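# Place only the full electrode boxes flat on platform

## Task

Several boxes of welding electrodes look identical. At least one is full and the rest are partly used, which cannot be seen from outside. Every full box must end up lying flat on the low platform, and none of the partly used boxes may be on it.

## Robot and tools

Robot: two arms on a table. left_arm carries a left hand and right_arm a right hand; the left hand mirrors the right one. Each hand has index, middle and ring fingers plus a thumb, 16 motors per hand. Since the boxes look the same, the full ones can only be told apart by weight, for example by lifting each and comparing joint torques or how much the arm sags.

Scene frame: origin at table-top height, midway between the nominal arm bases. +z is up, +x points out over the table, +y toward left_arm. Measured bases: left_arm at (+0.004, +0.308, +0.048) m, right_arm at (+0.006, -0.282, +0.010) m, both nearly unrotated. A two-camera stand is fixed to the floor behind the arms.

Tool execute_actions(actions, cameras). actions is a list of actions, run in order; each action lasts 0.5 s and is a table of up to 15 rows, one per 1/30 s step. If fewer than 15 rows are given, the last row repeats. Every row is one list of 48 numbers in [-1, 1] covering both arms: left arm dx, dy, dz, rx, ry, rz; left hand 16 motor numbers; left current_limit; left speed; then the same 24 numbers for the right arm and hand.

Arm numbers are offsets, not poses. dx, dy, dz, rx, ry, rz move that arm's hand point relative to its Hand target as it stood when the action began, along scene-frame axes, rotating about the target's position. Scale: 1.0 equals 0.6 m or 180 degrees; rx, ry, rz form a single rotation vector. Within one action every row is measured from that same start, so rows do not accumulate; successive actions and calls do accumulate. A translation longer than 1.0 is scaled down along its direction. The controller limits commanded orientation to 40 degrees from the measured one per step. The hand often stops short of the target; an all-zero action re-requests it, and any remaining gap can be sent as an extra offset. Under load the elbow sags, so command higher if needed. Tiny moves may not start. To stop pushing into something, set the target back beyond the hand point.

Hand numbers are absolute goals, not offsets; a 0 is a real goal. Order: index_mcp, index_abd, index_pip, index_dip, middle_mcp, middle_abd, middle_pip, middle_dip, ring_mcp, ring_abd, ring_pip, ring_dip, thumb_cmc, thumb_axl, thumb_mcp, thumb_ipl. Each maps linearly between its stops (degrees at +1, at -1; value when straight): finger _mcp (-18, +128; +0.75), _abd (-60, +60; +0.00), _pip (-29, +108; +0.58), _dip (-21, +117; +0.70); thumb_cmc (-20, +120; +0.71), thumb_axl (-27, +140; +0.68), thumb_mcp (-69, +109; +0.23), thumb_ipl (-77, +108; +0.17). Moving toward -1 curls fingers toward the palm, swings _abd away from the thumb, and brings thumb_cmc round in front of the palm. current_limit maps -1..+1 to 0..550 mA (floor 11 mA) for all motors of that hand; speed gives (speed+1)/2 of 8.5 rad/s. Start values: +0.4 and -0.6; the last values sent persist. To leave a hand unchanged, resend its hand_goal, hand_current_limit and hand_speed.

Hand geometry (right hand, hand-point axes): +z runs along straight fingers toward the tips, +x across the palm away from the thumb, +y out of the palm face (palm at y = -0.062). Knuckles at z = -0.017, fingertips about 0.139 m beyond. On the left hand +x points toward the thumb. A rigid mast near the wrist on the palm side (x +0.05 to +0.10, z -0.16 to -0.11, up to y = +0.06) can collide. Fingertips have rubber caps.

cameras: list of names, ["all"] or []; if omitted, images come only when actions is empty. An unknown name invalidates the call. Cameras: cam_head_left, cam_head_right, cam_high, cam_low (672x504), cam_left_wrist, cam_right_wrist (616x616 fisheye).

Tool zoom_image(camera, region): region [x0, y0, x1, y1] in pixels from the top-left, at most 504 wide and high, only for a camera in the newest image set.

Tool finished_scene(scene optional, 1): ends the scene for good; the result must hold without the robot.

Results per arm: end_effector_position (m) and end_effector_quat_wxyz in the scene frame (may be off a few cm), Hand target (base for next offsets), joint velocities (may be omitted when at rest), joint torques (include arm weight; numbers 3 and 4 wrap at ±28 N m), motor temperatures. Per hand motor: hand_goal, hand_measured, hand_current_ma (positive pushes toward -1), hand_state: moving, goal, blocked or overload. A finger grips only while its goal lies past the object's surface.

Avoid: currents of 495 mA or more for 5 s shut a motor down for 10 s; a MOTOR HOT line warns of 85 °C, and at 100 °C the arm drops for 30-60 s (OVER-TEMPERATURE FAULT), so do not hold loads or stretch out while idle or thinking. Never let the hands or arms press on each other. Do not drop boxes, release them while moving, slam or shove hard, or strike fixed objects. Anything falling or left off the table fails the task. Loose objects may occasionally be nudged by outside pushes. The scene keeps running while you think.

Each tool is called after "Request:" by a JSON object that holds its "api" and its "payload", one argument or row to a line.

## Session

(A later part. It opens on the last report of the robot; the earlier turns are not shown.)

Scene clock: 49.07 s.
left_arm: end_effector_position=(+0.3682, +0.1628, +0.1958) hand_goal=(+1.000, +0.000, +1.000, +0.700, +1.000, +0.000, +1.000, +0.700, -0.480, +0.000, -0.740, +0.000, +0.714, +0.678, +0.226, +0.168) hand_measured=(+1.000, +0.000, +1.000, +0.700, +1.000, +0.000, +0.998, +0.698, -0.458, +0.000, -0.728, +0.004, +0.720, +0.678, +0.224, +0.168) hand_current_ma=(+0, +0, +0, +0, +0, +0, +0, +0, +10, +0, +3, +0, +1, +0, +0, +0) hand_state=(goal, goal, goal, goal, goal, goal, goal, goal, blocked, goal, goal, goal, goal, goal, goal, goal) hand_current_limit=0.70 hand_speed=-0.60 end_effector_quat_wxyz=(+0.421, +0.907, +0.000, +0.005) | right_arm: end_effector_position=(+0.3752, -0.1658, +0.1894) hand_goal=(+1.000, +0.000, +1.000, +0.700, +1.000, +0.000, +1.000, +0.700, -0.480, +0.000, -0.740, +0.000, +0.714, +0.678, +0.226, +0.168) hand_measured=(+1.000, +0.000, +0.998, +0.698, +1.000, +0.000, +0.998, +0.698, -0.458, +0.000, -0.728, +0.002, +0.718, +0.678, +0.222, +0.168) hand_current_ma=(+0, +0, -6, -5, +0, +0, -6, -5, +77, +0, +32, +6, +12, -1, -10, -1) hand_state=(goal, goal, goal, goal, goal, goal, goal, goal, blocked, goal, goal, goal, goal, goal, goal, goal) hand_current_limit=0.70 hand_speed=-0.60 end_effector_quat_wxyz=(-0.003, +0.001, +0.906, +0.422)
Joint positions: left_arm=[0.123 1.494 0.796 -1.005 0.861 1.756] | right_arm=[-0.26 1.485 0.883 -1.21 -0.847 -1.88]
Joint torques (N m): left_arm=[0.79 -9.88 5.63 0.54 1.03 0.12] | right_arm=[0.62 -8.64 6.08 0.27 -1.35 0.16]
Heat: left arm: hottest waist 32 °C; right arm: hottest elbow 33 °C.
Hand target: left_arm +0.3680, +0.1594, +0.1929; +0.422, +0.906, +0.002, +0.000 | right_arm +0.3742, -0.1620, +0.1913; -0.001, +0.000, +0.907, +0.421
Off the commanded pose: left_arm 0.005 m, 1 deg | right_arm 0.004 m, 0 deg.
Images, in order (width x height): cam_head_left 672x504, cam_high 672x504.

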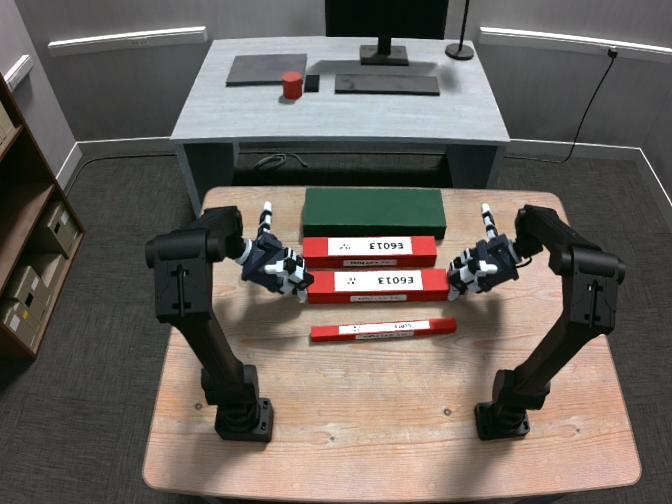

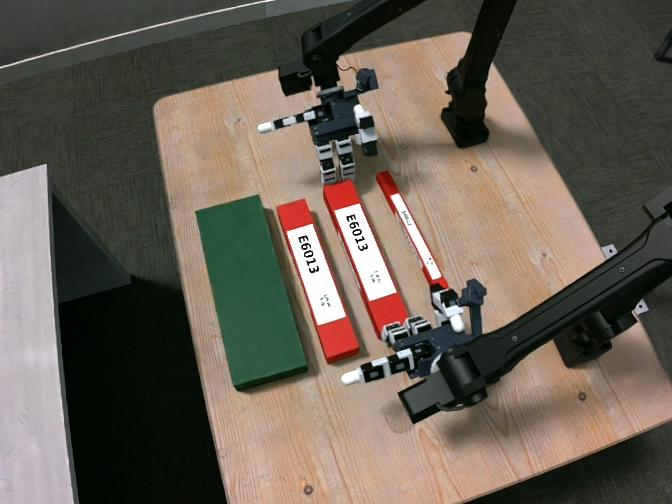

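Request:
{"api": "execute_actions", "payload": {
  "actions": [],
  "cameras": ["cam_low","cam_left_wrist","cam_right_wrist"]
}}

Request:
{"api": "zoom_image", "payload": {
  "camera": "cam_low",
  "region": [270, 220, 330, 280]
}}

Request:
{"api": "zoom_image", "payload": {
  "camera": "cam_left_wrist",
  "region": [230, 200, 410, 380]
}}

Request:
{"api": "zoom_image", "payload": {
  "camera": "cam_right_wrist",
  "region": [210, 180, 390, 360]
}}

Scene clock: 49.83 s.
left_arm: end_effector_position=(+0.3682, +0.1628, +0.1958) hand_goal=(+1.000, +0.000, +1.000, +0.700, +1.000, +0.000, +1.000, +0.700, -0.480, +0.000, -0.740, +0.000, +0.714, +0.678, +0.226, +0.168) hand_measured=(+1.000, +0.000, +1.000, +0.700, +1.000, +0.000, +0.998, +0.698, -0.458, +0.000, -0.728, +0.004, +0.720, +0.678, +0.224, +0.168) hand_current_ma=(+0, +0, +0, +0, +0, +0, +0, +0, +10, +0, +3, +0, +1, +0, +0, +0) hand_state=(goal, goal, goal, goal, goal, goal, goal, goal, blocked, goal, goal, goal, goal, goal, goal, goal) hand_current_limit=0.70 hand_speed=-0.60 end_effector_quat_wxyz=(+0.421, +0.907, +0.000, +0.005) | right_arm: end_effector_position=(+0.3752, -0.1658, +0.1894) hand_goal=(+1.000, +0.000, +1.000, +0.700, +1.000, +0.000, +1.000, +0.700, -0.480, +0.000, -0.740, +0.000, +0.714, +0.678, +0.226, +0.168) hand_measured=(+1.000, +0.000, +0.998, +0.698, +1.000, +0.000, +0.998, +0.698, -0.458, +0.000, -0.728, +0.002, +0.718, +0.678, +0.222, +0.168) hand_current_ma=(+0, +0, -6, -5, +0, +0, -6, -5, +77, +0, +32, +6, +12, -1, -10, -1) hand_state=(goal, goal, goal, goal, goal, goal, goal, goal, blocked, goal, goal, goal, goal, goal, goal, goal) hand_current_limit=0.70 hand_speed=-0.60 end_effector_quat_wxyz=(-0.003, +0.001, +0.906, +0.422)
Joint positions: left_arm=[0.123 1.494 0.796 -1.005 0.861 1.756] | right_arm=[-0.26 1.485 0.883 -1.21 -0.847 -1.879]
Joint velocities: within noise
Joint torques (N m): left_arm=[0.85 -9.88 5.63 0.55 1.03 0.14] | right_arm=[0.56 -8.7 6.08 0.28 -1.35 0.17]
Motor temperatures (°C): left_arm=[32 32 31 28 29 30] | right_arm=[28 26 33 27 29 29]
Heat: left arm: hottest waist 32 °C; right arm: hottest elbow 33 °C.
Hand target: left_arm +0.3680, +0.1594, +0.1929; +0.422, +0.906, +0.002, +0.000 | right_arm +0.3742, -0.1620, +0.1913; -0.001, +0.000, +0.907, +0.421
Off the commanded pose: left_arm 0.005 m, 1 deg | right_arm 0.004 m, 0 deg.
Images, in order (width x height): cam_low 672x504, cam_left_wrist 616x616, cam_right_wrist 616x616.

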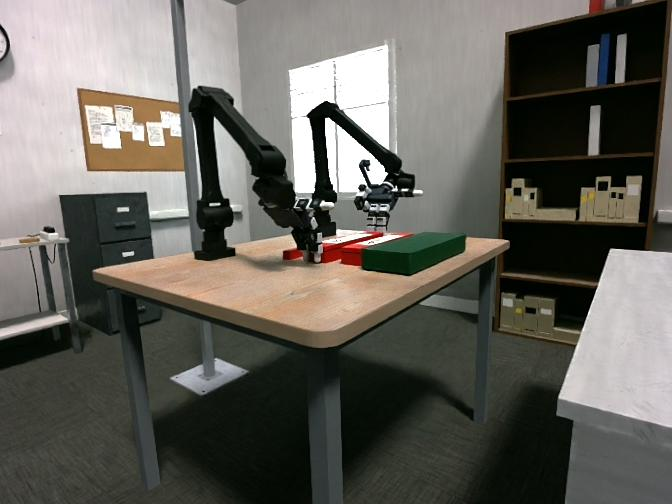

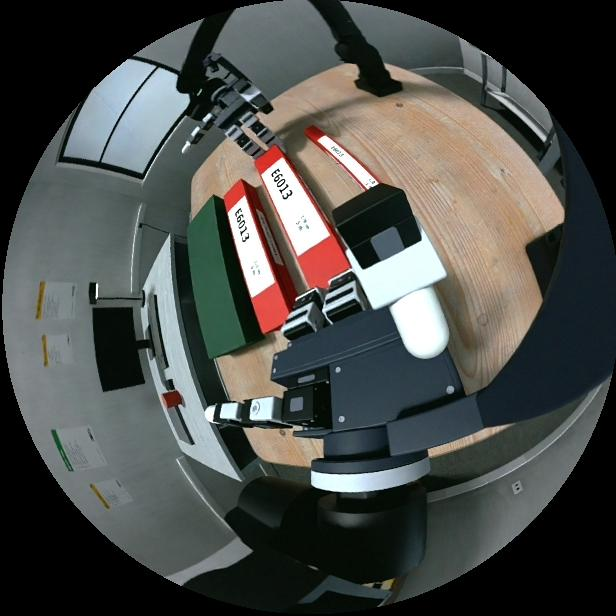

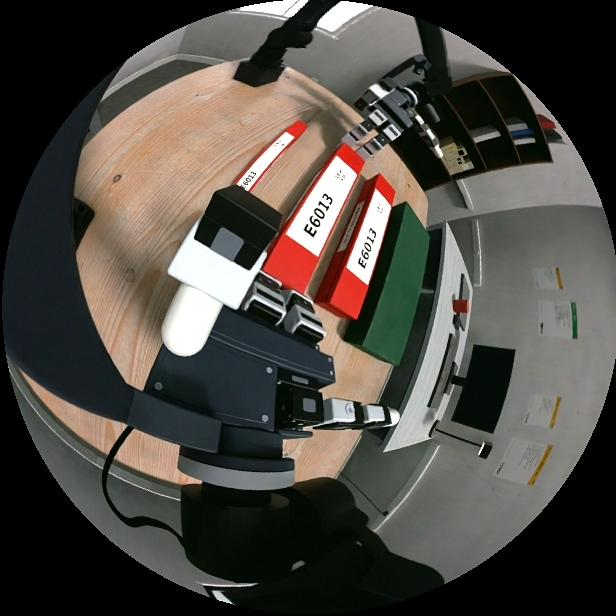

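Scaled by 8.400.

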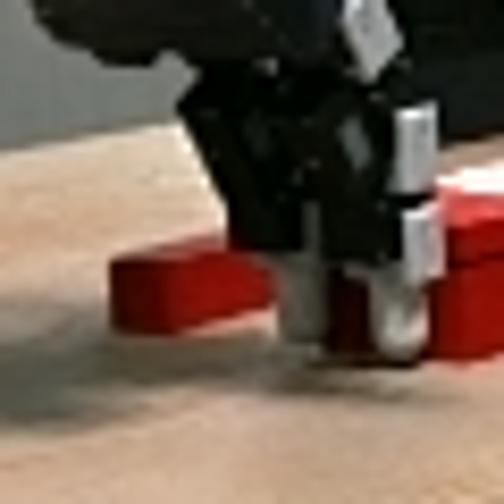

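Scaled by 2.800 from the camera's 616x616 image, which has a finer 880x880 frame.

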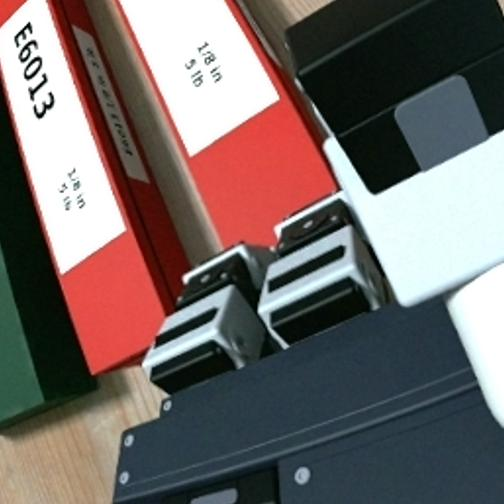

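Scaled by 2.800 from the camera's 616x616 image, which has a finer 880x880 frame.

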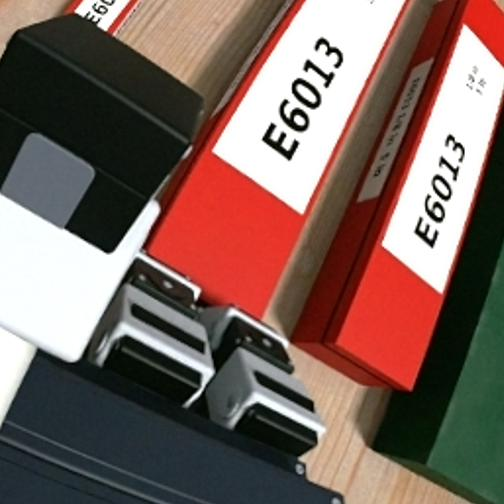

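Request:
{"api": "execute_actions", "payload": {
  "actions": [
    [[0.008,0,0,0,0,0,1,0,1,0.7,1,0,1,0.7,-0.48,0,-0.74,0,0.714,0.678,0.226,0.168,0.7,-0.6,0.02,0,0.005,0,0,0,1,0,1,0.7,1,0,1,0.7,-0.48,0,-0.74,0,0.714,0.678,0.226,0.168,0.7,-0.6]]
  ],
  "cameras": ["cam_head_left","cam_high","cam_low"]
}}

Request:
{"api": "zoom_image", "payload": {
  "camera": "cam_low",
  "region": [270, 220, 330, 280]
}}

Request:
{"api": "zoom_image", "payload": {
  "camera": "cam_head_left",
  "region": [270, 250, 340, 320]
}}

Request:
{"api": "zoom_image", "payload": {
  "camera": "cam_head_left",
  "region": [420, 250, 490, 320]
}}

Scene clock: 51.37 s.
left_arm: end_effector_position=(+0.3682, +0.1623, +0.1958) hand_goal=(+1.000, +0.000, +1.000, +0.700, +1.000, +0.000, +1.000, +0.700, -0.480, +0.000, -0.740, +0.000, +0.714, +0.678, +0.226, +0.168) hand_measured=(+1.000, +0.000, +1.000, +0.700, +1.000, +0.000, +0.998, +0.698, -0.458, +0.000, -0.728, +0.004, +0.720, +0.678, +0.224, +0.168) hand_current_ma=(+0, +0, +0, +0, +0, +0, +0, +0, +10, +0, +3, +0, +1, +0, +0, +0) hand_state=(goal, goal, goal, goal, goal, goal, goal, goal, blocked, goal, goal, goal, goal, goal, goal, goal) hand_current_limit=0.70 hand_speed=-0.60 end_effector_quat_wxyz=(+0.421, +0.907, +0.000, +0.004) | right_arm: end_effector_position=(+0.3756, -0.1647, +0.1894) hand_goal=(+1.000, +0.000, +1.000, +0.700, +1.000, +0.000, +1.000, +0.700, -0.480, +0.000, -0.740, +0.000, +0.714, +0.678, +0.226, +0.168) hand_measured=(+1.000, +0.000, +0.998, +0.698, +1.000, +0.000, +0.998, +0.698, -0.458, +0.000, -0.728, +0.002, +0.718, +0.678, +0.222, +0.168) hand_current_ma=(+0, +0, -6, -5, +0, +0, -6, -5, +77, +0, +32, +6, +12, -1, -10, -1) hand_state=(goal, goal, goal, goal, goal, goal, goal, goal, blocked, goal, goal, goal, goal, goal, goal, goal) hand_current_limit=0.70 hand_speed=-0.60 end_effector_quat_wxyz=(-0.006, +0.003, +0.906, +0.423)
Joint positions: left_arm=[0.121 1.494 0.796 -1.005 0.862 1.753] | right_arm=[-0.257 1.485 0.883 -1.21 -0.848 -1.87]
Joint torques (N m): left_arm=[0.79 -9.11 6.6 0.57 1.03 0.13] | right_arm=[0.67 -7.18 8.75 0.05 -1.36 0.18]
Heat: left arm: hottest waist 32 °C; right arm: hottest elbow 33 °C.
Hand target: left_arm +0.3728, +0.1593, +0.1929; +0.422, +0.906, +0.002, +0.000 | right_arm +0.3863, -0.1621, +0.1943; -0.001, +0.000, +0.907, +0.421
Off the commanded pose: left_arm 0.006 m, 1 deg | right_arm 0.012 m, 1 deg.
Images, in order (width x height): cam_head_left 672x504, cam_high 672x504, cam_low 672x504.

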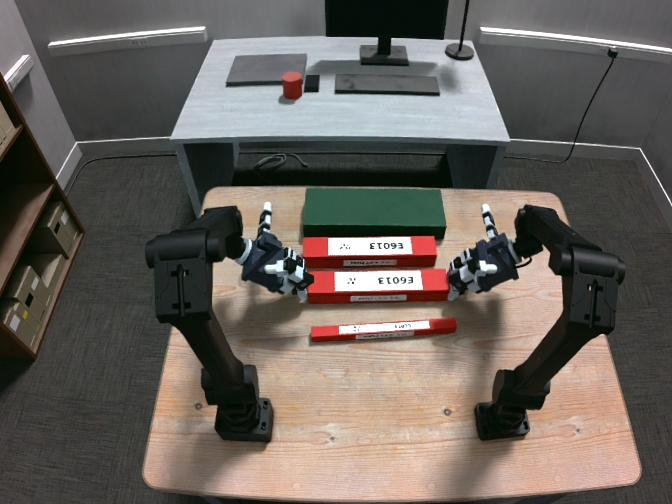

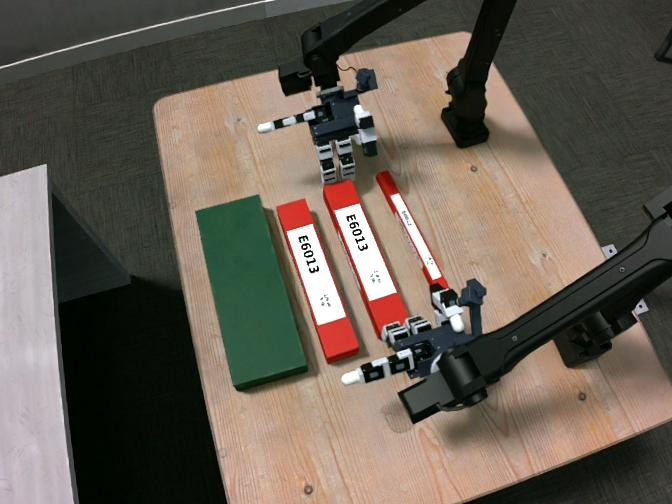

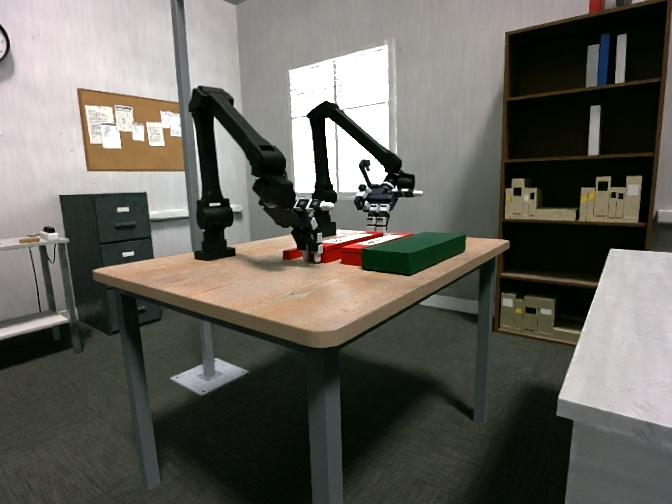

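Scaled by 8.400.

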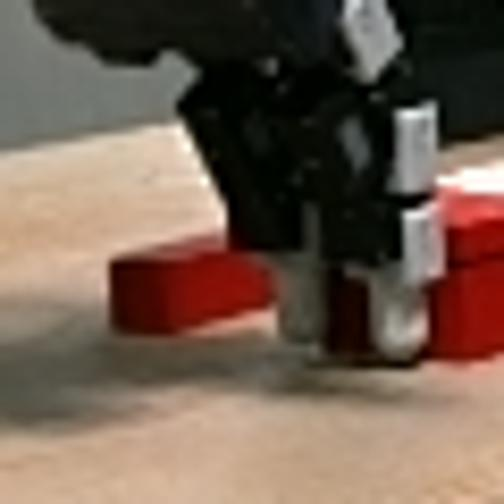

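Scaled by 7.200.

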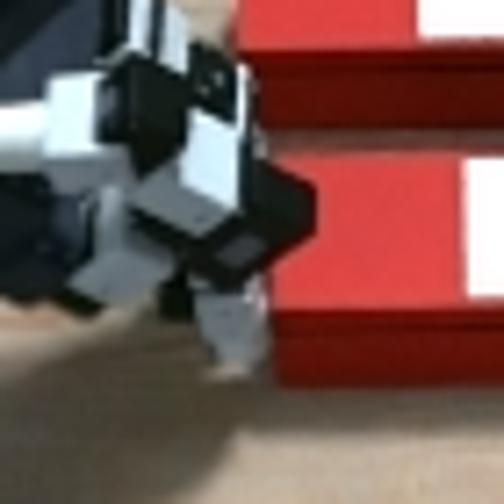

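Scaled by 7.200.

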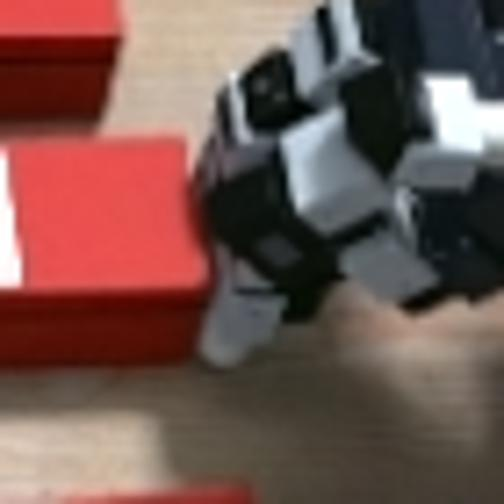

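Request:
{"api": "execute_actions", "payload": {
  "actions": [
    [[0.008,0.01,0,0,0,0,1,0,1,0.7,1,0,1,0.7,-0.48,0,-0.74,0,0.714,0.678,0.226,0.168,0.7,-0.6,0.02,-0.01,0.008,0,0,0,1,0,1,0.7,1,0,1,0.7,-0.48,0,-0.74,0,0.714,0.678,0.226,0.168,0.7,-0.6]]
  ]
}}

Scene clock: 52.40 s.
left_arm: end_effector_position=(+0.3683, +0.1623, +0.1905) hand_goal=(+1.000, +0.000, +1.000, +0.700, +1.000, +0.000, +1.000, +0.700, -0.480, +0.000, -0.740, +0.000, +0.714, +0.678, +0.226, +0.168) hand_measured=(+1.000, +0.000, +1.000, +0.700, +1.000, +0.000, +0.998, +0.698, -0.458, +0.000, -0.728, +0.004, +0.720, +0.678, +0.224, +0.168) hand_current_ma=(+0, +0, +0, +0, +0, +0, +0, +0, +10, +0, +3, +0, +1, +0, +0, +0) hand_state=(goal, goal, goal, goal, goal, goal, goal, goal, blocked, goal, goal, goal, goal, goal, goal, goal) hand_current_limit=0.70 hand_speed=-0.60 end_effector_quat_wxyz=(+0.422, +0.907, +0.004, -0.004) | right_arm: end_effector_position=(+0.3867, -0.1669, +0.1941) hand_goal=(+1.000, +0.000, +1.000, +0.700, +1.000, +0.000, +1.000, +0.700, -0.480, +0.000, -0.740, +0.000, +0.714, +0.678, +0.226, +0.168) hand_measured=(+1.000, +0.000, +0.998, +0.698, +1.000, +0.000, +0.998, +0.698, -0.458, +0.000, -0.728, +0.002, +0.718, +0.678, +0.222, +0.168) hand_current_ma=(+0, +0, -6, -5, +0, +0, -6, -5, +77, +0, +32, +6, +12, -1, -10, -1) hand_state=(goal, goal, goal, goal, goal, goal, goal, goal, blocked, goal, goal, goal, goal, goal, goal, goal) hand_current_limit=0.70 hand_speed=-0.60 end_effector_quat_wxyz=(-0.002, +0.002, +0.906, +0.422)
Joint positions: left_arm=[0.121 1.51 0.796 -1.006 0.862 1.753] | right_arm=[-0.257 1.502 0.918 -1.22 -0.848 -1.87]
Joint torques (N m): left_arm=[2.26 -9.29 7.82 -0.18 0.94 0.39] | right_arm=[-0.03 -6.89 9.57 -0.66 -1.26 0.04]
Heat: left arm: hottest waist 32 °C; right arm: hottest elbow 33 °C.
Hand target: left_arm +0.3776, +0.1653, +0.1929; +0.422, +0.906, +0.002, +0.000 | right_arm +0.3984, -0.1681, +0.1991; +0.000, +0.000, +0.907, +0.421
Off the commanded pose: left_arm 0.010 m, 1 deg | right_arm 0.013 m, 0 deg.

Request:
{"api": "execute_actions", "payload": {
  "actions": [
    [[-0.008,-0.013,0.0085,0,0,0,1,0,1,0.7,1,0,1,0.7,-0.48,0,-0.74,0,0.714,0.678,0.226,0.168,0.7,-0.6,-0.008,0.011,0,0,0,0,1,0,1,0.7,1,0,1,0.7,-0.48,0,-0.74,0,0.714,0.678,0.226,0.168,0.7,-0.6]],
    [[0,-0.013,0,0,0,0,1,0,1,0.7,1,0,1,0.7,-0.48,0,-0.74,0,0.714,0.678,0.226,0.168,0.7,-0.6,0,0.011,0,0,0,0,1,0,1,0.7,1,0,1,0.7,-0.48,0,-0.74,0,0.714,0.678,0.226,0.168,0.7,-0.6]]
  ],
  "cameras": ["cam_head_left","cam_low"]
}}

Request:
{"api": "zoom_image", "payload": {
  "camera": "cam_low",
  "region": [270, 220, 330, 280]
}}

Request:
{"api": "zoom_image", "payload": {
  "camera": "cam_head_left",
  "region": [270, 250, 340, 320]
}}

Request:
{"api": "zoom_image", "payload": {
  "camera": "cam_head_left",
  "region": [420, 250, 490, 320]
}}

Scene clock: 54.47 s.
left_arm: end_effector_position=(+0.3719, +0.1579, +0.1899) hand_goal=(+1.000, +0.000, +1.000, +0.700, +1.000, +0.000, +1.000, +0.700, -0.480, +0.000, -0.740, +0.000, +0.714, +0.678, +0.226, +0.168) hand_measured=(+1.000, +0.000, +1.000, +0.708, +1.000, +0.000, +1.000, +0.708, -0.458, +0.000, -0.728, +0.004, +0.720, +0.678, +0.224, +0.168) hand_current_ma=(+0, +0, +0, +2, +0, +0, +0, +1, +10, +0, +3, +0, +1, +0, +0, +0) hand_state=(goal, goal, goal, goal, goal, goal, goal, goal, blocked, goal, goal, goal, goal, goal, goal, goal) hand_current_limit=0.70 hand_speed=-0.60 end_effector_quat_wxyz=(+0.421, +0.907, +0.014, -0.009) | right_arm: end_effector_position=(+0.3895, -0.1626, +0.1931) hand_goal=(+1.000, +0.000, +1.000, +0.700, +1.000, +0.000, +1.000, +0.700, -0.480, +0.000, -0.740, +0.000, +0.714, +0.678, +0.226, +0.168) hand_measured=(+1.000, +0.000, +0.998, +0.698, +1.000, -0.002, +1.000, +0.708, -0.458, +0.000, -0.728, +0.002, +0.718, +0.678, +0.222, +0.168) hand_current_ma=(+0, +0, -3, -4, +0, -3, +0, +22, +77, +0, +32, +6, +12, -1, -10, -1) hand_state=(goal, goal, goal, goal, goal, goal, goal, goal, blocked, goal, goal, goal, goal, goal, goal, goal) hand_current_limit=0.70 hand_speed=-0.60 end_effector_quat_wxyz=(-0.006, +0.008, +0.907, +0.421)
Joint positions: left_arm=[0.107 1.51 0.796 -0.99 0.862 1.709] | right_arm=[-0.243 1.502 0.918 -1.207 -0.849 -1.836]
Joint torques (N m): left_arm=[-0.32 -11.87 6.27 0.58 1.18 0.19] | right_arm=[1.44 -8.59 7.6 0.32 -1.57 0.17]
Heat: left arm: hottest shoulder 33 °C; right arm: hottest elbow 33 °C.
Hand target: left_arm +0.3728, +0.1497, +0.1979; +0.422, +0.906, +0.002, +0.000 | right_arm +0.3935, -0.1548, +0.1992; -0.001, +0.000, +0.907, +0.421
Off the commanded pose: left_arm 0.011 m, 2 deg | right_arm 0.011 m, 1 deg.
Images, in order (width x height): cam_head_left 672x504, cam_low 672x504.

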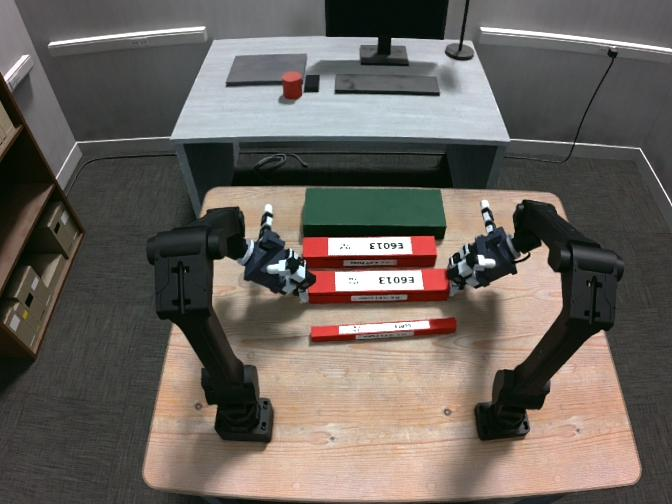

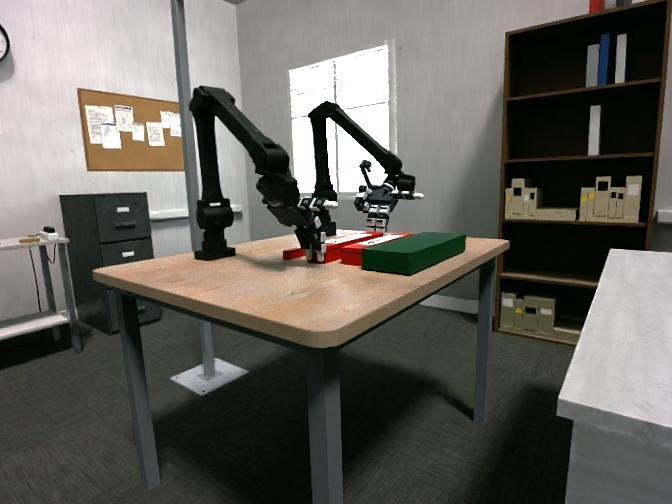

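Scaled by 8.400.

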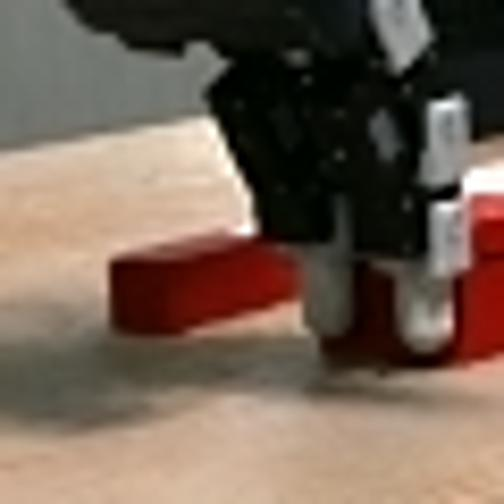

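Scaled by 7.200.

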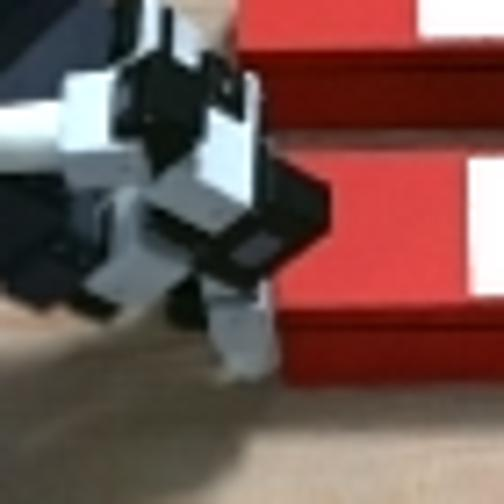

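Scaled by 7.200.

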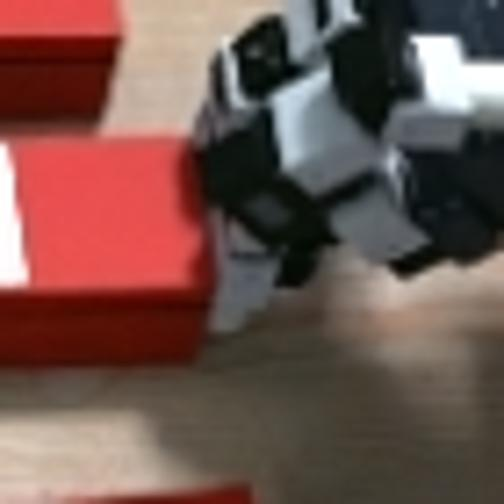

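Request:
{"api": "execute_actions", "payload": {
  "actions": [
    [[0,-0.02,0,0,0,0,1,0,1,0.7,1,0,1,0.7,-0.48,0,-0.74,0,0.714,0.678,0.226,0.168,0.75,-0.6,0,0.02,0,0,0,0,1,0,1,0.7,1,0,1,0.7,-0.48,0,-0.74,0,0.714,0.678,0.226,0.168,0.75,-0.6]],
    [[0,-0.02,0,0,0,0,1,0,1,0.7,1,0,1,0.7,-0.48,0,-0.74,0,0.714,0.678,0.226,0.168,0.75,-0.6,0,0.02,0,0,0,0,1,0,1,0.7,1,0,1,0.7,-0.48,0,-0.74,0,0.714,0.678,0.226,0.168,0.75,-0.6]]
  ]
}}

Scene clock: 56.13 s.
left_arm: end_effector_position=(+0.3825, +0.1488, +0.1895) hand_goal=(+1.000, +0.000, +1.000, +0.700, +1.000, +0.000, +1.000, +0.700, -0.480, +0.000, -0.740, +0.000, +0.714, +0.678, +0.226, +0.168) hand_measured=(+1.000, -0.004, +1.000, +0.716, +1.002, -0.004, +1.000, +0.732, -0.458, +0.000, -0.728, +0.004, +0.720, +0.678, +0.224, +0.168) hand_current_ma=(+0, +0, +0, +5, +0, +0, +0, +18, +10, +0, +3, +0, +1, +0, +0, +0) hand_state=(goal, goal, goal, goal, goal, goal, goal, blocked, blocked, goal, goal, goal, goal, goal, goal, goal) hand_current_limit=0.75 hand_speed=-0.60 end_effector_quat_wxyz=(+0.406, +0.914, +0.027, +0.003) | right_arm: end_effector_position=(+0.4001, -0.1562, +0.1928) hand_goal=(+1.000, +0.000, +1.000, +0.700, +1.000, +0.000, +1.000, +0.700, -0.480, +0.000, -0.740, +0.000, +0.714, +0.678, +0.226, +0.168) hand_measured=(+1.000, +0.000, +1.000, +0.698, +1.002, -0.012, +1.000, +0.724, -0.458, +0.000, -0.728, +0.002, +0.718, +0.678, +0.222, +0.168) hand_current_ma=(+0, +0, +0, -2, +3, -28, +1, +79, +77, +0, +32, +6, +12, -1, -10, -1) hand_state=(goal, goal, goal, goal, goal, goal, goal, blocked, blocked, goal, goal, goal, goal, goal, goal, goal) hand_current_limit=0.75 hand_speed=-0.60 end_effector_quat_wxyz=(+0.010, +0.015, +0.915, +0.403)
Joint positions: left_arm=[0.072 1.488 0.792 -0.915 0.835 1.603] | right_arm=[-0.217 1.48 0.918 -1.135 -0.822 -1.751]
Joint torques (N m): left_arm=[-3.08 -11.34 5.41 0.88 2.44 0.22] | right_arm=[4.07 -8.59 6.17 0.31 -3.17 0.21]
Heat: left arm: hottest shoulder 33 °C; right arm: hottest elbow 33 °C.
Hand target: left_arm +0.3728, +0.1258, +0.1979; +0.422, +0.906, +0.002, +0.000 | right_arm +0.3935, -0.1308, +0.1991; +0.000, -0.001, +0.907, +0.421
Off the commanded pose: left_arm 0.026 m, 4 deg | right_arm 0.027 m, 3 deg.

Request:
{"api": "execute_actions", "payload": {
  "actions": [],
  "cameras": ["cam_head_left","cam_low","cam_left_wrist","cam_right_wrist"]
}}

Request:
{"api": "zoom_image", "payload": {
  "camera": "cam_low",
  "region": [270, 220, 330, 280]
}}

Request:
{"api": "zoom_image", "payload": {
  "camera": "cam_head_left",
  "region": [270, 250, 340, 320]
}}

Request:
{"api": "zoom_image", "payload": {
  "camera": "cam_head_left",
  "region": [420, 250, 490, 320]
}}

Scene clock: 56.63 s.
left_arm: end_effector_position=(+0.3826, +0.1488, +0.1895) hand_goal=(+1.000, +0.000, +1.000, +0.700, +1.000, +0.000, +1.000, +0.700, -0.480, +0.000, -0.740, +0.000, +0.714, +0.678, +0.226, +0.168) hand_measured=(+1.000, -0.004, +1.000, +0.716, +1.002, -0.004, +1.000, +0.732, -0.458, +0.000, -0.728, +0.004, +0.720, +0.678, +0.224, +0.168) hand_current_ma=(+0, +0, +0, +5, +0, +0, +0, +18, +10, +0, +3, +0, +1, +0, +0, +0) hand_state=(goal, goal, goal, goal, goal, goal, goal, blocked, blocked, goal, goal, goal, goal, goal, goal, goal) hand_current_limit=0.75 hand_speed=-0.60 end_effector_quat_wxyz=(+0.406, +0.914, +0.027, +0.003) | right_arm: end_effector_position=(+0.4002, -0.1562, +0.1927) hand_goal=(+1.000, +0.000, +1.000, +0.700, +1.000, +0.000, +1.000, +0.700, -0.480, +0.000, -0.740, +0.000, +0.714, +0.678, +0.226, +0.168) hand_measured=(+1.000, +0.000, +1.000, +0.698, +1.002, -0.012, +1.000, +0.724, -0.458, +0.000, -0.728, +0.002, +0.718, +0.678, +0.222, +0.168) hand_current_ma=(+0, +0, +0, -2, +3, -28, +1, +79, +77, +0, +32, +6, +12, -1, -10, -1) hand_state=(goal, goal, goal, goal, goal, goal, goal, blocked, blocked, goal, goal, goal, goal, goal, goal, goal) hand_current_limit=0.75 hand_speed=-0.60 end_effector_quat_wxyz=(+0.010, +0.015, +0.915, +0.403)
Joint positions: left_arm=[0.072 1.488 0.792 -0.914 0.835 1.603] | right_arm=[-0.217 1.48 0.918 -1.134 -0.822 -1.75]
Joint velocities: within noise
Joint torques (N m): left_arm=[-3.14 -11.58 5.41 0.9 2.44 0.23] | right_arm=[4.13 -8.53 6.15 0.28 -3.17 0.22]
Motor temperatures (°C): left_arm=[32 33 31 28 29 30] | right_arm=[28 26 33 27 30 29]
Heat: left arm: hottest shoulder 33 °C; right arm: hottest elbow 33 °C.
Hand target: left_arm +0.3728, +0.1258, +0.1979; +0.422, +0.906, +0.002, +0.000 | right_arm +0.3935, -0.1308, +0.1991; +0.000, -0.001, +0.907, +0.421
Off the commanded pose: left_arm 0.026 m, 4 deg | right_arm 0.027 m, 3 deg.
Images, in order (width x height): cam_head_left 672x504, cam_low 672x504, cam_left_wrist 616x616, cam_right_wrist 616x616.

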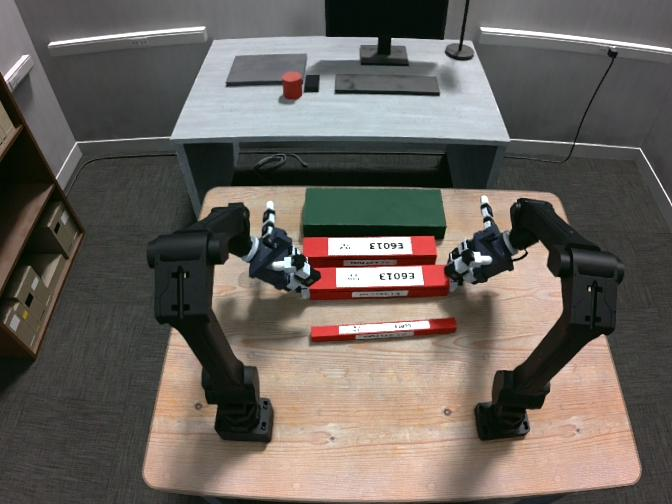

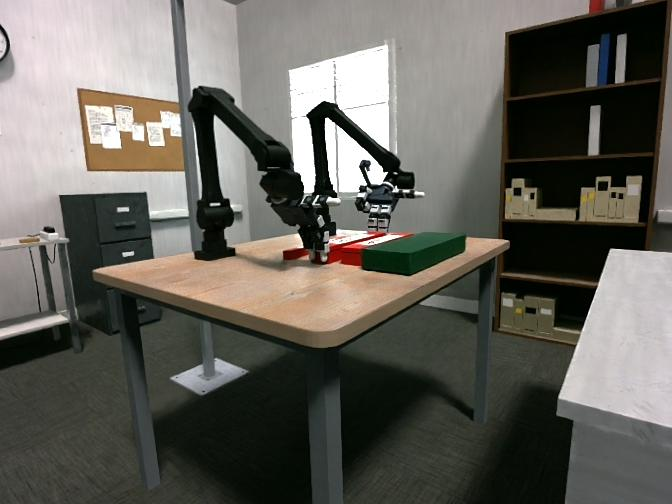

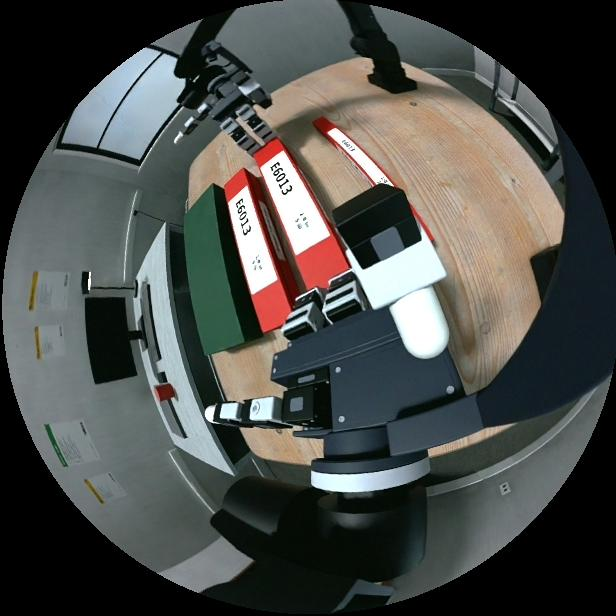

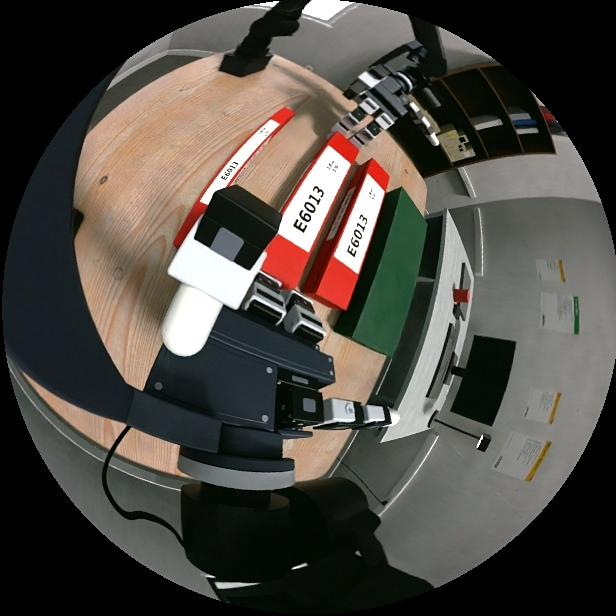

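Scaled by 8.400.

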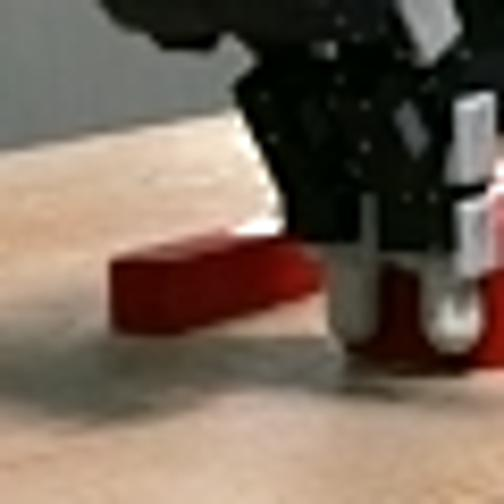

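Scaled by 7.200.

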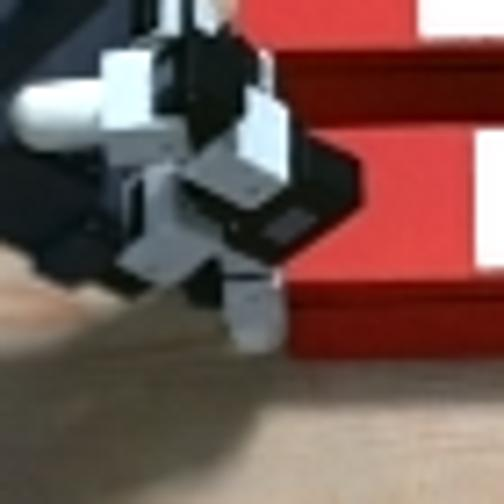

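Scaled by 7.200.

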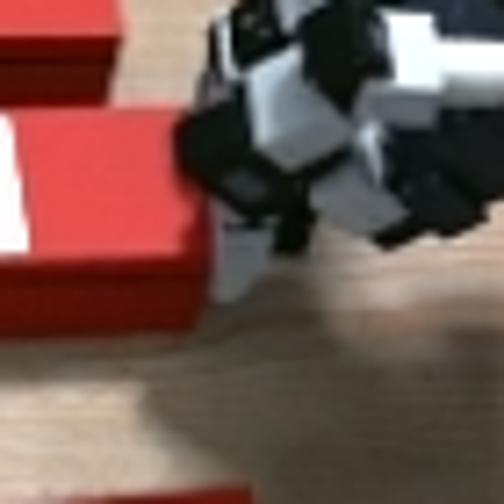

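Request:
{"api": "execute_actions", "payload": {
  "actions": [
    [[-0.01,-0.02,0,0,0,0,1,0,1,0.7,1,0,1,0.7,-0.48,0,-0.74,0,0.714,0.678,0.226,0.168,0.75,-0.6,-0.01,0.02,0,0,0,0,1,0,1,0.7,1,0,1,0.7,-0.48,0,-0.74,0,0.714,0.678,0.226,0.168,0.75,-0.6]],
    [[-0.01,-0.02,0,0,0,0,1,0,1,0.7,1,0,1,0.7,-0.48,0,-0.74,0,0.714,0.678,0.226,0.168,0.75,-0.6,-0.01,0.02,0,0,0,0,1,0,1,0.7,1,0,1,0.7,-0.48,0,-0.74,0,0.714,0.678,0.226,0.168,0.75,-0.6]],
    [[0,0,0,0,0,0,1,0,1,0.7,1,0,1,0.7,-0.48,0,-0.74,0,0.714,0.678,0.226,0.168,0.75,-0.6,0,0,0,0,0,0,1,0,1,0.7,1,0,1,0.7,-0.48,0,-0.74,0,0.714,0.678,0.226,0.168,0.75,-0.6]]
  ]
}}

Scene clock: 59.20 s.
left_arm: end_effector_position=(+0.3797, +0.1420, +0.1897) hand_goal=(+1.000, +0.000, +1.000, +0.700, +1.000, +0.000, +1.000, +0.700, -0.480, +0.000, -0.740, +0.000, +0.714, +0.678, +0.226, +0.168) hand_measured=(+1.000, +0.002, +1.000, +0.710, +1.002, +0.002, +1.002, +0.752, -0.458, +0.000, -0.728, +0.004, +0.720, +0.678, +0.224, +0.168) hand_current_ma=(+0, +0, +0, +2, +0, +0, +0, +47, +10, +0, +3, +0, +1, +0, +0, +0) hand_state=(goal, goal, goal, goal, goal, goal, goal, blocked, blocked, goal, goal, goal, goal, goal, goal, goal) hand_current_limit=0.75 hand_speed=-0.60 end_effector_quat_wxyz=(+0.390, +0.920, +0.038, +0.021) | right_arm: end_effector_position=(+0.3975, -0.1495, +0.1922) hand_goal=(+1.000, +0.000, +1.000, +0.700, +1.000, +0.000, +1.000, +0.700, -0.480, +0.000, -0.740, +0.000, +0.714, +0.678, +0.226, +0.168) hand_measured=(+1.000, +0.000, +1.000, +0.698, +1.002, -0.016, +1.002, +0.724, -0.458, +0.000, -0.728, +0.002, +0.718, +0.678, +0.222, +0.168) hand_current_ma=(+0, +0, +0, -2, +5, -42, +2, +79, +77, +0, +32, +6, +12, -1, -10, -1) hand_state=(goal, goal, goal, goal, goal, goal, goal, blocked, blocked, goal, goal, goal, goal, goal, goal, goal) hand_current_limit=0.75 hand_speed=-0.60 end_effector_quat_wxyz=(+0.028, +0.021, +0.923, +0.384)
Joint positions: left_arm=[0.045 1.433 0.751 -0.839 0.802 1.514] | right_arm=[-0.193 1.429 0.883 -1.065 -0.79 -1.677]
Joint torques (N m): left_arm=[-6.42 -10.17 5.11 1.05 3.71 0.14] | right_arm=[6.59 -7.94 5.35 0.16 -4.72 0.34]
Heat: left arm: hottest shoulder 33 °C; right arm: hottest elbow 33 °C.
Hand target: left_arm +0.3607, +0.1018, +0.1979; +0.422, +0.906, +0.002, +0.000 | right_arm +0.3816, -0.1068, +0.1992; +0.000, +0.000, +0.907, +0.421
Off the commanded pose: left_arm 0.045 m, 6 deg | right_arm 0.046 m, 6 deg.

Request:
{"api": "execute_actions", "payload": {
  "actions": [
    [[0,0,0.03,0,0,0,1,0,1,0.7,1,0,1,0.7,-0.48,0,-0.74,0,0.714,0.678,0.226,0.168,0.75,-0.6,0,0,0.03,0,0,0,1,0,1,0.7,1,0,1,0.7,-0.48,0,-0.74,0,0.714,0.678,0.226,0.168,0.75,-0.6]],
    [[0,0,0.03,0,0,0,1,0,1,0.7,1,0,1,0.7,-0.48,0,-0.74,0,0.714,0.678,0.226,0.168,0.75,-0.6,0,0,0.03,0,0,0,1,0,1,0.7,1,0,1,0.7,-0.48,0,-0.74,0,0.714,0.678,0.226,0.168,0.75,-0.6]],
    [[0,0,0,0,0,0,1,0,1,0.7,1,0,1,0.7,-0.48,0,-0.74,0,0.714,0.678,0.226,0.168,0.75,-0.6,0,0,0,0,0,0,1,0,1,0.7,1,0,1,0.7,-0.48,0,-0.74,0,0.714,0.678,0.226,0.168,0.75,-0.6]]
  ],
  "cameras": ["cam_head_left","cam_low","cam_high"]
}}

Request:
{"api": "zoom_image", "payload": {
  "camera": "cam_low",
  "region": [260, 200, 400, 280]
}}

Request:
{"api": "zoom_image", "payload": {
  "camera": "cam_head_left",
  "region": [270, 220, 490, 350]
}}

Scene clock: 61.80 s.
left_arm: end_effector_position=(+0.3663, +0.1399, +0.1984) hand_goal=(+1.000, +0.000, +1.000, +0.700, +1.000, +0.000, +1.000, +0.700, -0.480, +0.000, -0.740, +0.000, +0.714, +0.678, +0.226, +0.168) hand_measured=(+1.000, +0.004, +1.000, +0.710, +1.002, +0.008, +1.002, +0.752, -0.458, +0.000, -0.728, +0.004, +0.720, +0.678, +0.224, +0.168) hand_current_ma=(+0, +0, +0, +2, +0, +1, +0, +47, +10, +0, +3, +0, +1, +0, +0, +0) hand_state=(goal, goal, goal, goal, goal, goal, goal, blocked, blocked, goal, goal, goal, goal, goal, goal, goal) hand_current_limit=0.75 hand_speed=-0.60 end_effector_quat_wxyz=(+0.383, +0.923, +0.049, -0.005) | right_arm: end_effector_position=(+0.3848, -0.1477, +0.2048) hand_goal=(+1.000, +0.000, +1.000, +0.700, +1.000, +0.000, +1.000, +0.700, -0.480, +0.000, -0.740, +0.000, +0.714, +0.678, +0.226, +0.168) hand_measured=(+1.000, +0.000, +1.000, +0.698, +1.002, -0.006, +1.002, +0.724, -0.458, +0.000, -0.728, +0.002, +0.718, +0.678, +0.222, +0.168) hand_current_ma=(+0, +0, +0, -2, +6, -11, +2, +79, +77, +0, +32, +6, +12, -1, -10, -1) hand_state=(goal, goal, goal, goal, goal, goal, goal, blocked, blocked, goal, goal, goal, goal, goal, goal, goal) hand_current_limit=0.75 hand_speed=-0.60 end_effector_quat_wxyz=(+0.015, +0.024, +0.925, +0.379)
Joint positions: left_arm=[0.037 1.39 0.751 -0.931 0.786 1.502] | right_arm=[-0.191 1.383 0.883 -1.135 -0.776 -1.676]
Joint torques (N m): left_arm=[-5.77 -11.46 8.46 0.09 4.51 0.27] | right_arm=[6.48 -8.12 9.4 -1.18 -5.41 0.35]
Motor temperatures (°C): left_arm=[32 33 31 28 34 30] | right_arm=[28 26 33 27 36 29]
Heat: left arm: hottest wrist yaw 34 °C; right arm: hottest wrist yaw 36 °C.
Hand target: left_arm +0.3607, +0.1018, +0.2338; +0.422, +0.906, +0.002, +0.000 | right_arm +0.3815, -0.1068, +0.2352; +0.000, -0.001, +0.907, +0.421
Off the commanded pose: left_arm 0.052 m, 7 deg | right_arm 0.051 m, 6 deg.
Images, in order (width x height): cam_head_left 672x504, cam_high 672x504, cam_low 672x504.

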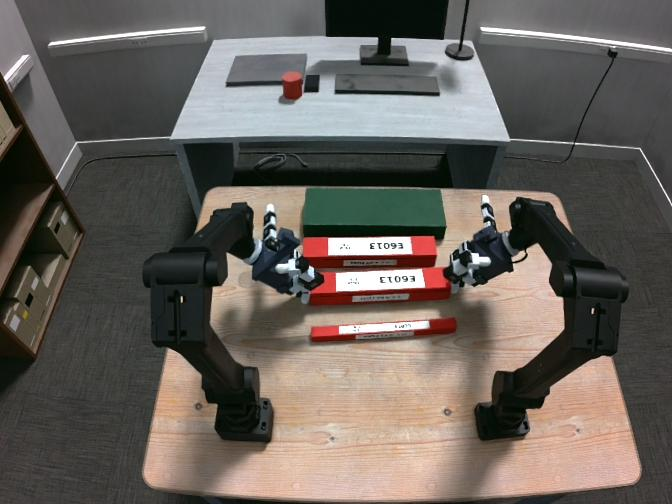

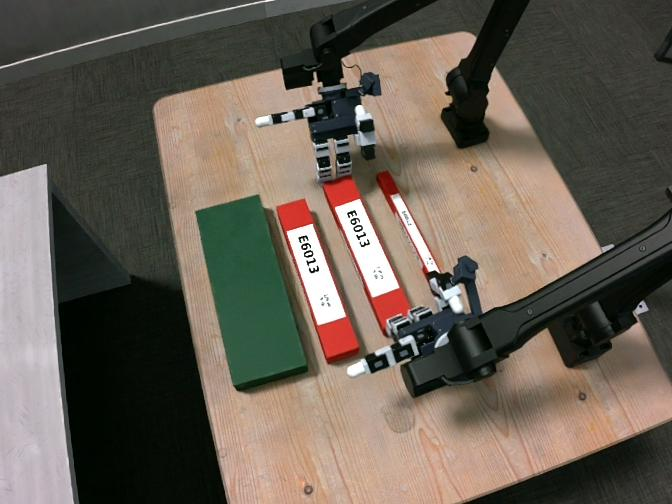

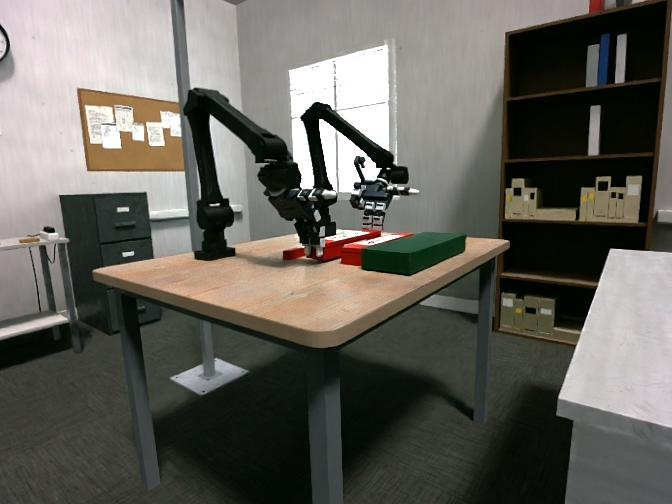

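Scaled by 3.600.

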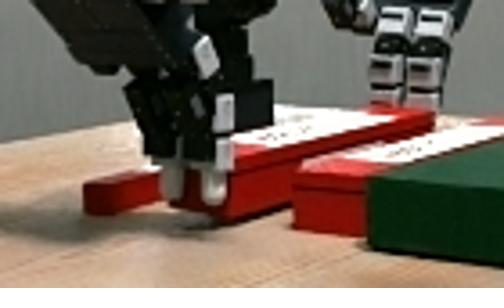

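Scaled by 2.291.

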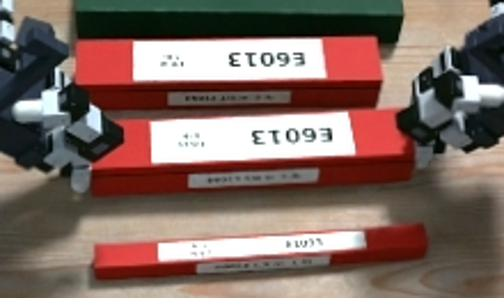

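Request:
{"api": "execute_actions", "payload": {
  "actions": [
    [[0,0,0.025,0,0,0,1,0,1,0.7,1,0,1,0.7,-0.48,0,-0.74,0,0.714,0.678,0.226,0.168,0.75,-0.6,0,0,0.025,0,0,0,1,0,1,0.7,1,0,1,0.7,-0.48,0,-0.74,0,0.714,0.678,0.226,0.168,0.75,-0.6]],
    [[0,0,0.025,0,0,0,1,0,1,0.7,1,0,1,0.7,-0.48,0,-0.74,0,0.714,0.678,0.226,0.168,0.75,-0.6,0,0,0.025,0,0,0,1,0,1,0.7,1,0,1,0.7,-0.48,0,-0.74,0,0.714,0.678,0.226,0.168,0.75,-0.6]],
    [[0,0,0,0,0,0,1,0,1,0.7,1,0,1,0.7,-0.48,0,-0.74,0,0.714,0.678,0.226,0.168,0.75,-0.6,0,0,0,0,0,0,1,0,1,0.7,1,0,1,0.7,-0.48,0,-0.74,0,0.714,0.678,0.226,0.168,0.75,-0.6]]
  ],
  "cameras": ["cam_head_left","cam_low"]
}}

Request:
{"api": "zoom_image", "payload": {
  "camera": "cam_low",
  "region": [260, 200, 400, 280]
}}

Request:
{"api": "zoom_image", "payload": {
  "camera": "cam_head_left",
  "region": [270, 220, 490, 350]
}}

Scene clock: 64.47 s.
left_arm: end_effector_position=(+0.3596, +0.1397, +0.2199) hand_goal=(+1.000, +0.000, +1.000, +0.700, +1.000, +0.000, +1.000, +0.700, -0.480, +0.000, -0.740, +0.000, +0.714, +0.678, +0.226, +0.168) hand_measured=(+1.002, +0.004, +1.000, +0.722, +1.002, +0.008, +1.000, +0.752, -0.458, +0.000, -0.728, +0.004, +0.720, +0.678, +0.224, +0.168) hand_current_ma=(+0, +0, +0, +8, +0, +1, +0, +47, +10, +0, +3, +0, +1, +0, +0, +0) hand_state=(goal, goal, goal, blocked, goal, goal, goal, blocked, blocked, goal, goal, goal, goal, goal, goal, goal) hand_current_limit=0.75 hand_speed=-0.60 end_effector_quat_wxyz=(+0.382, +0.922, +0.059, -0.017) | right_arm: end_effector_position=(+0.3857, -0.1477, +0.2349) hand_goal=(+1.000, +0.000, +1.000, +0.700, +1.000, +0.000, +1.000, +0.700, -0.480, +0.000, -0.740, +0.000, +0.714, +0.678, +0.226, +0.168) hand_measured=(+1.000, +0.000, +1.000, +0.698, +1.002, -0.004, +1.002, +0.724, -0.458, +0.000, -0.728, +0.002, +0.718, +0.678, +0.222, +0.168) hand_current_ma=(+0, +0, +0, -2, +6, -9, +2, +79, +77, +0, +32, +6, +12, -1, -10, -1) hand_state=(goal, goal, goal, goal, goal, goal, goal, blocked, blocked, goal, goal, goal, goal, goal, goal, goal) hand_current_limit=0.75 hand_speed=-0.60 end_effector_quat_wxyz=(+0.015, +0.024, +0.925, +0.379)
Joint positions: left_arm=[0.036 1.336 0.771 -1.025 0.785 1.489] | right_arm=[-0.191 1.346 0.934 -1.223 -0.776 -1.676]
Joint torques (N m): left_arm=[-5.66 -10.87 10.47 0.06 4.57 0.42] | right_arm=[6.48 -7.88 9.74 -1.2 -5.38 0.35]
Heat: left arm: hottest wrist yaw 37 °C; right arm: hottest wrist yaw 39 °C.
Hand target: left_arm +0.3608, +0.1018, +0.2640; +0.422, +0.906, +0.002, +0.000 | right_arm +0.3815, -0.1068, +0.2652; +0.000, -0.001, +0.907, +0.421
Off the commanded pose: left_arm 0.058 m, 8 deg | right_arm 0.051 m, 6 deg.
Images, in order (width x height): cam_head_left 672x504, cam_low 672x504.

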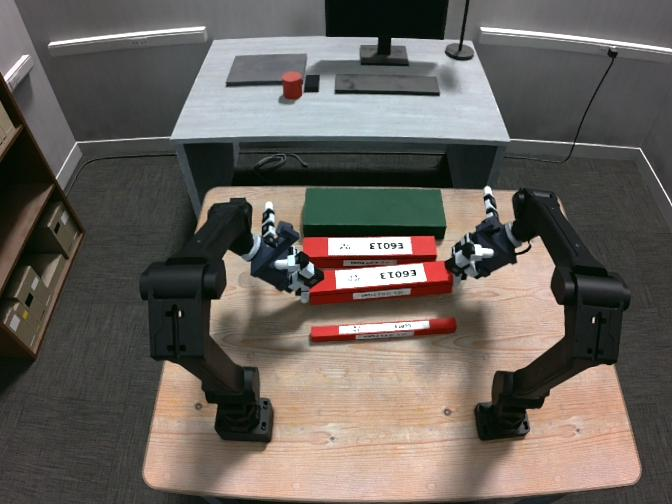

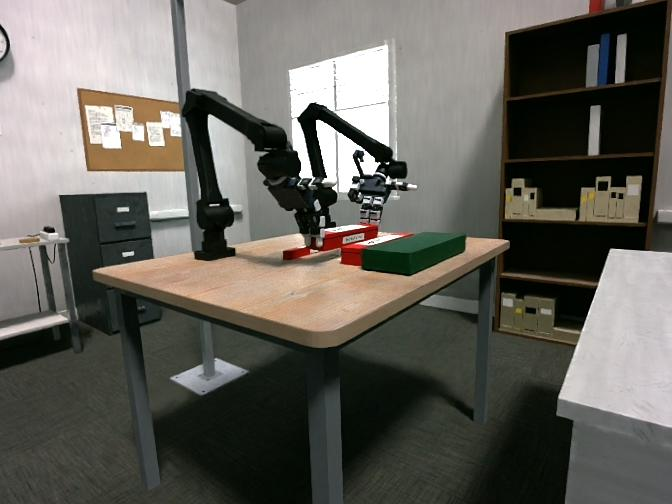

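Scaled by 3.600.

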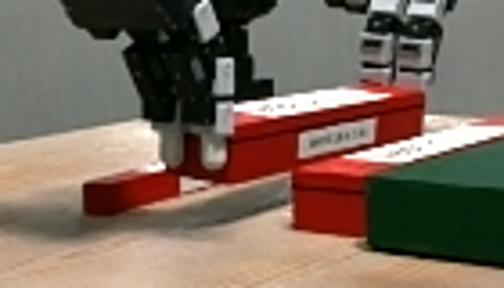

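Scaled by 2.291.

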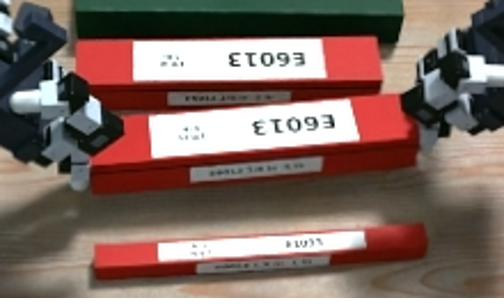

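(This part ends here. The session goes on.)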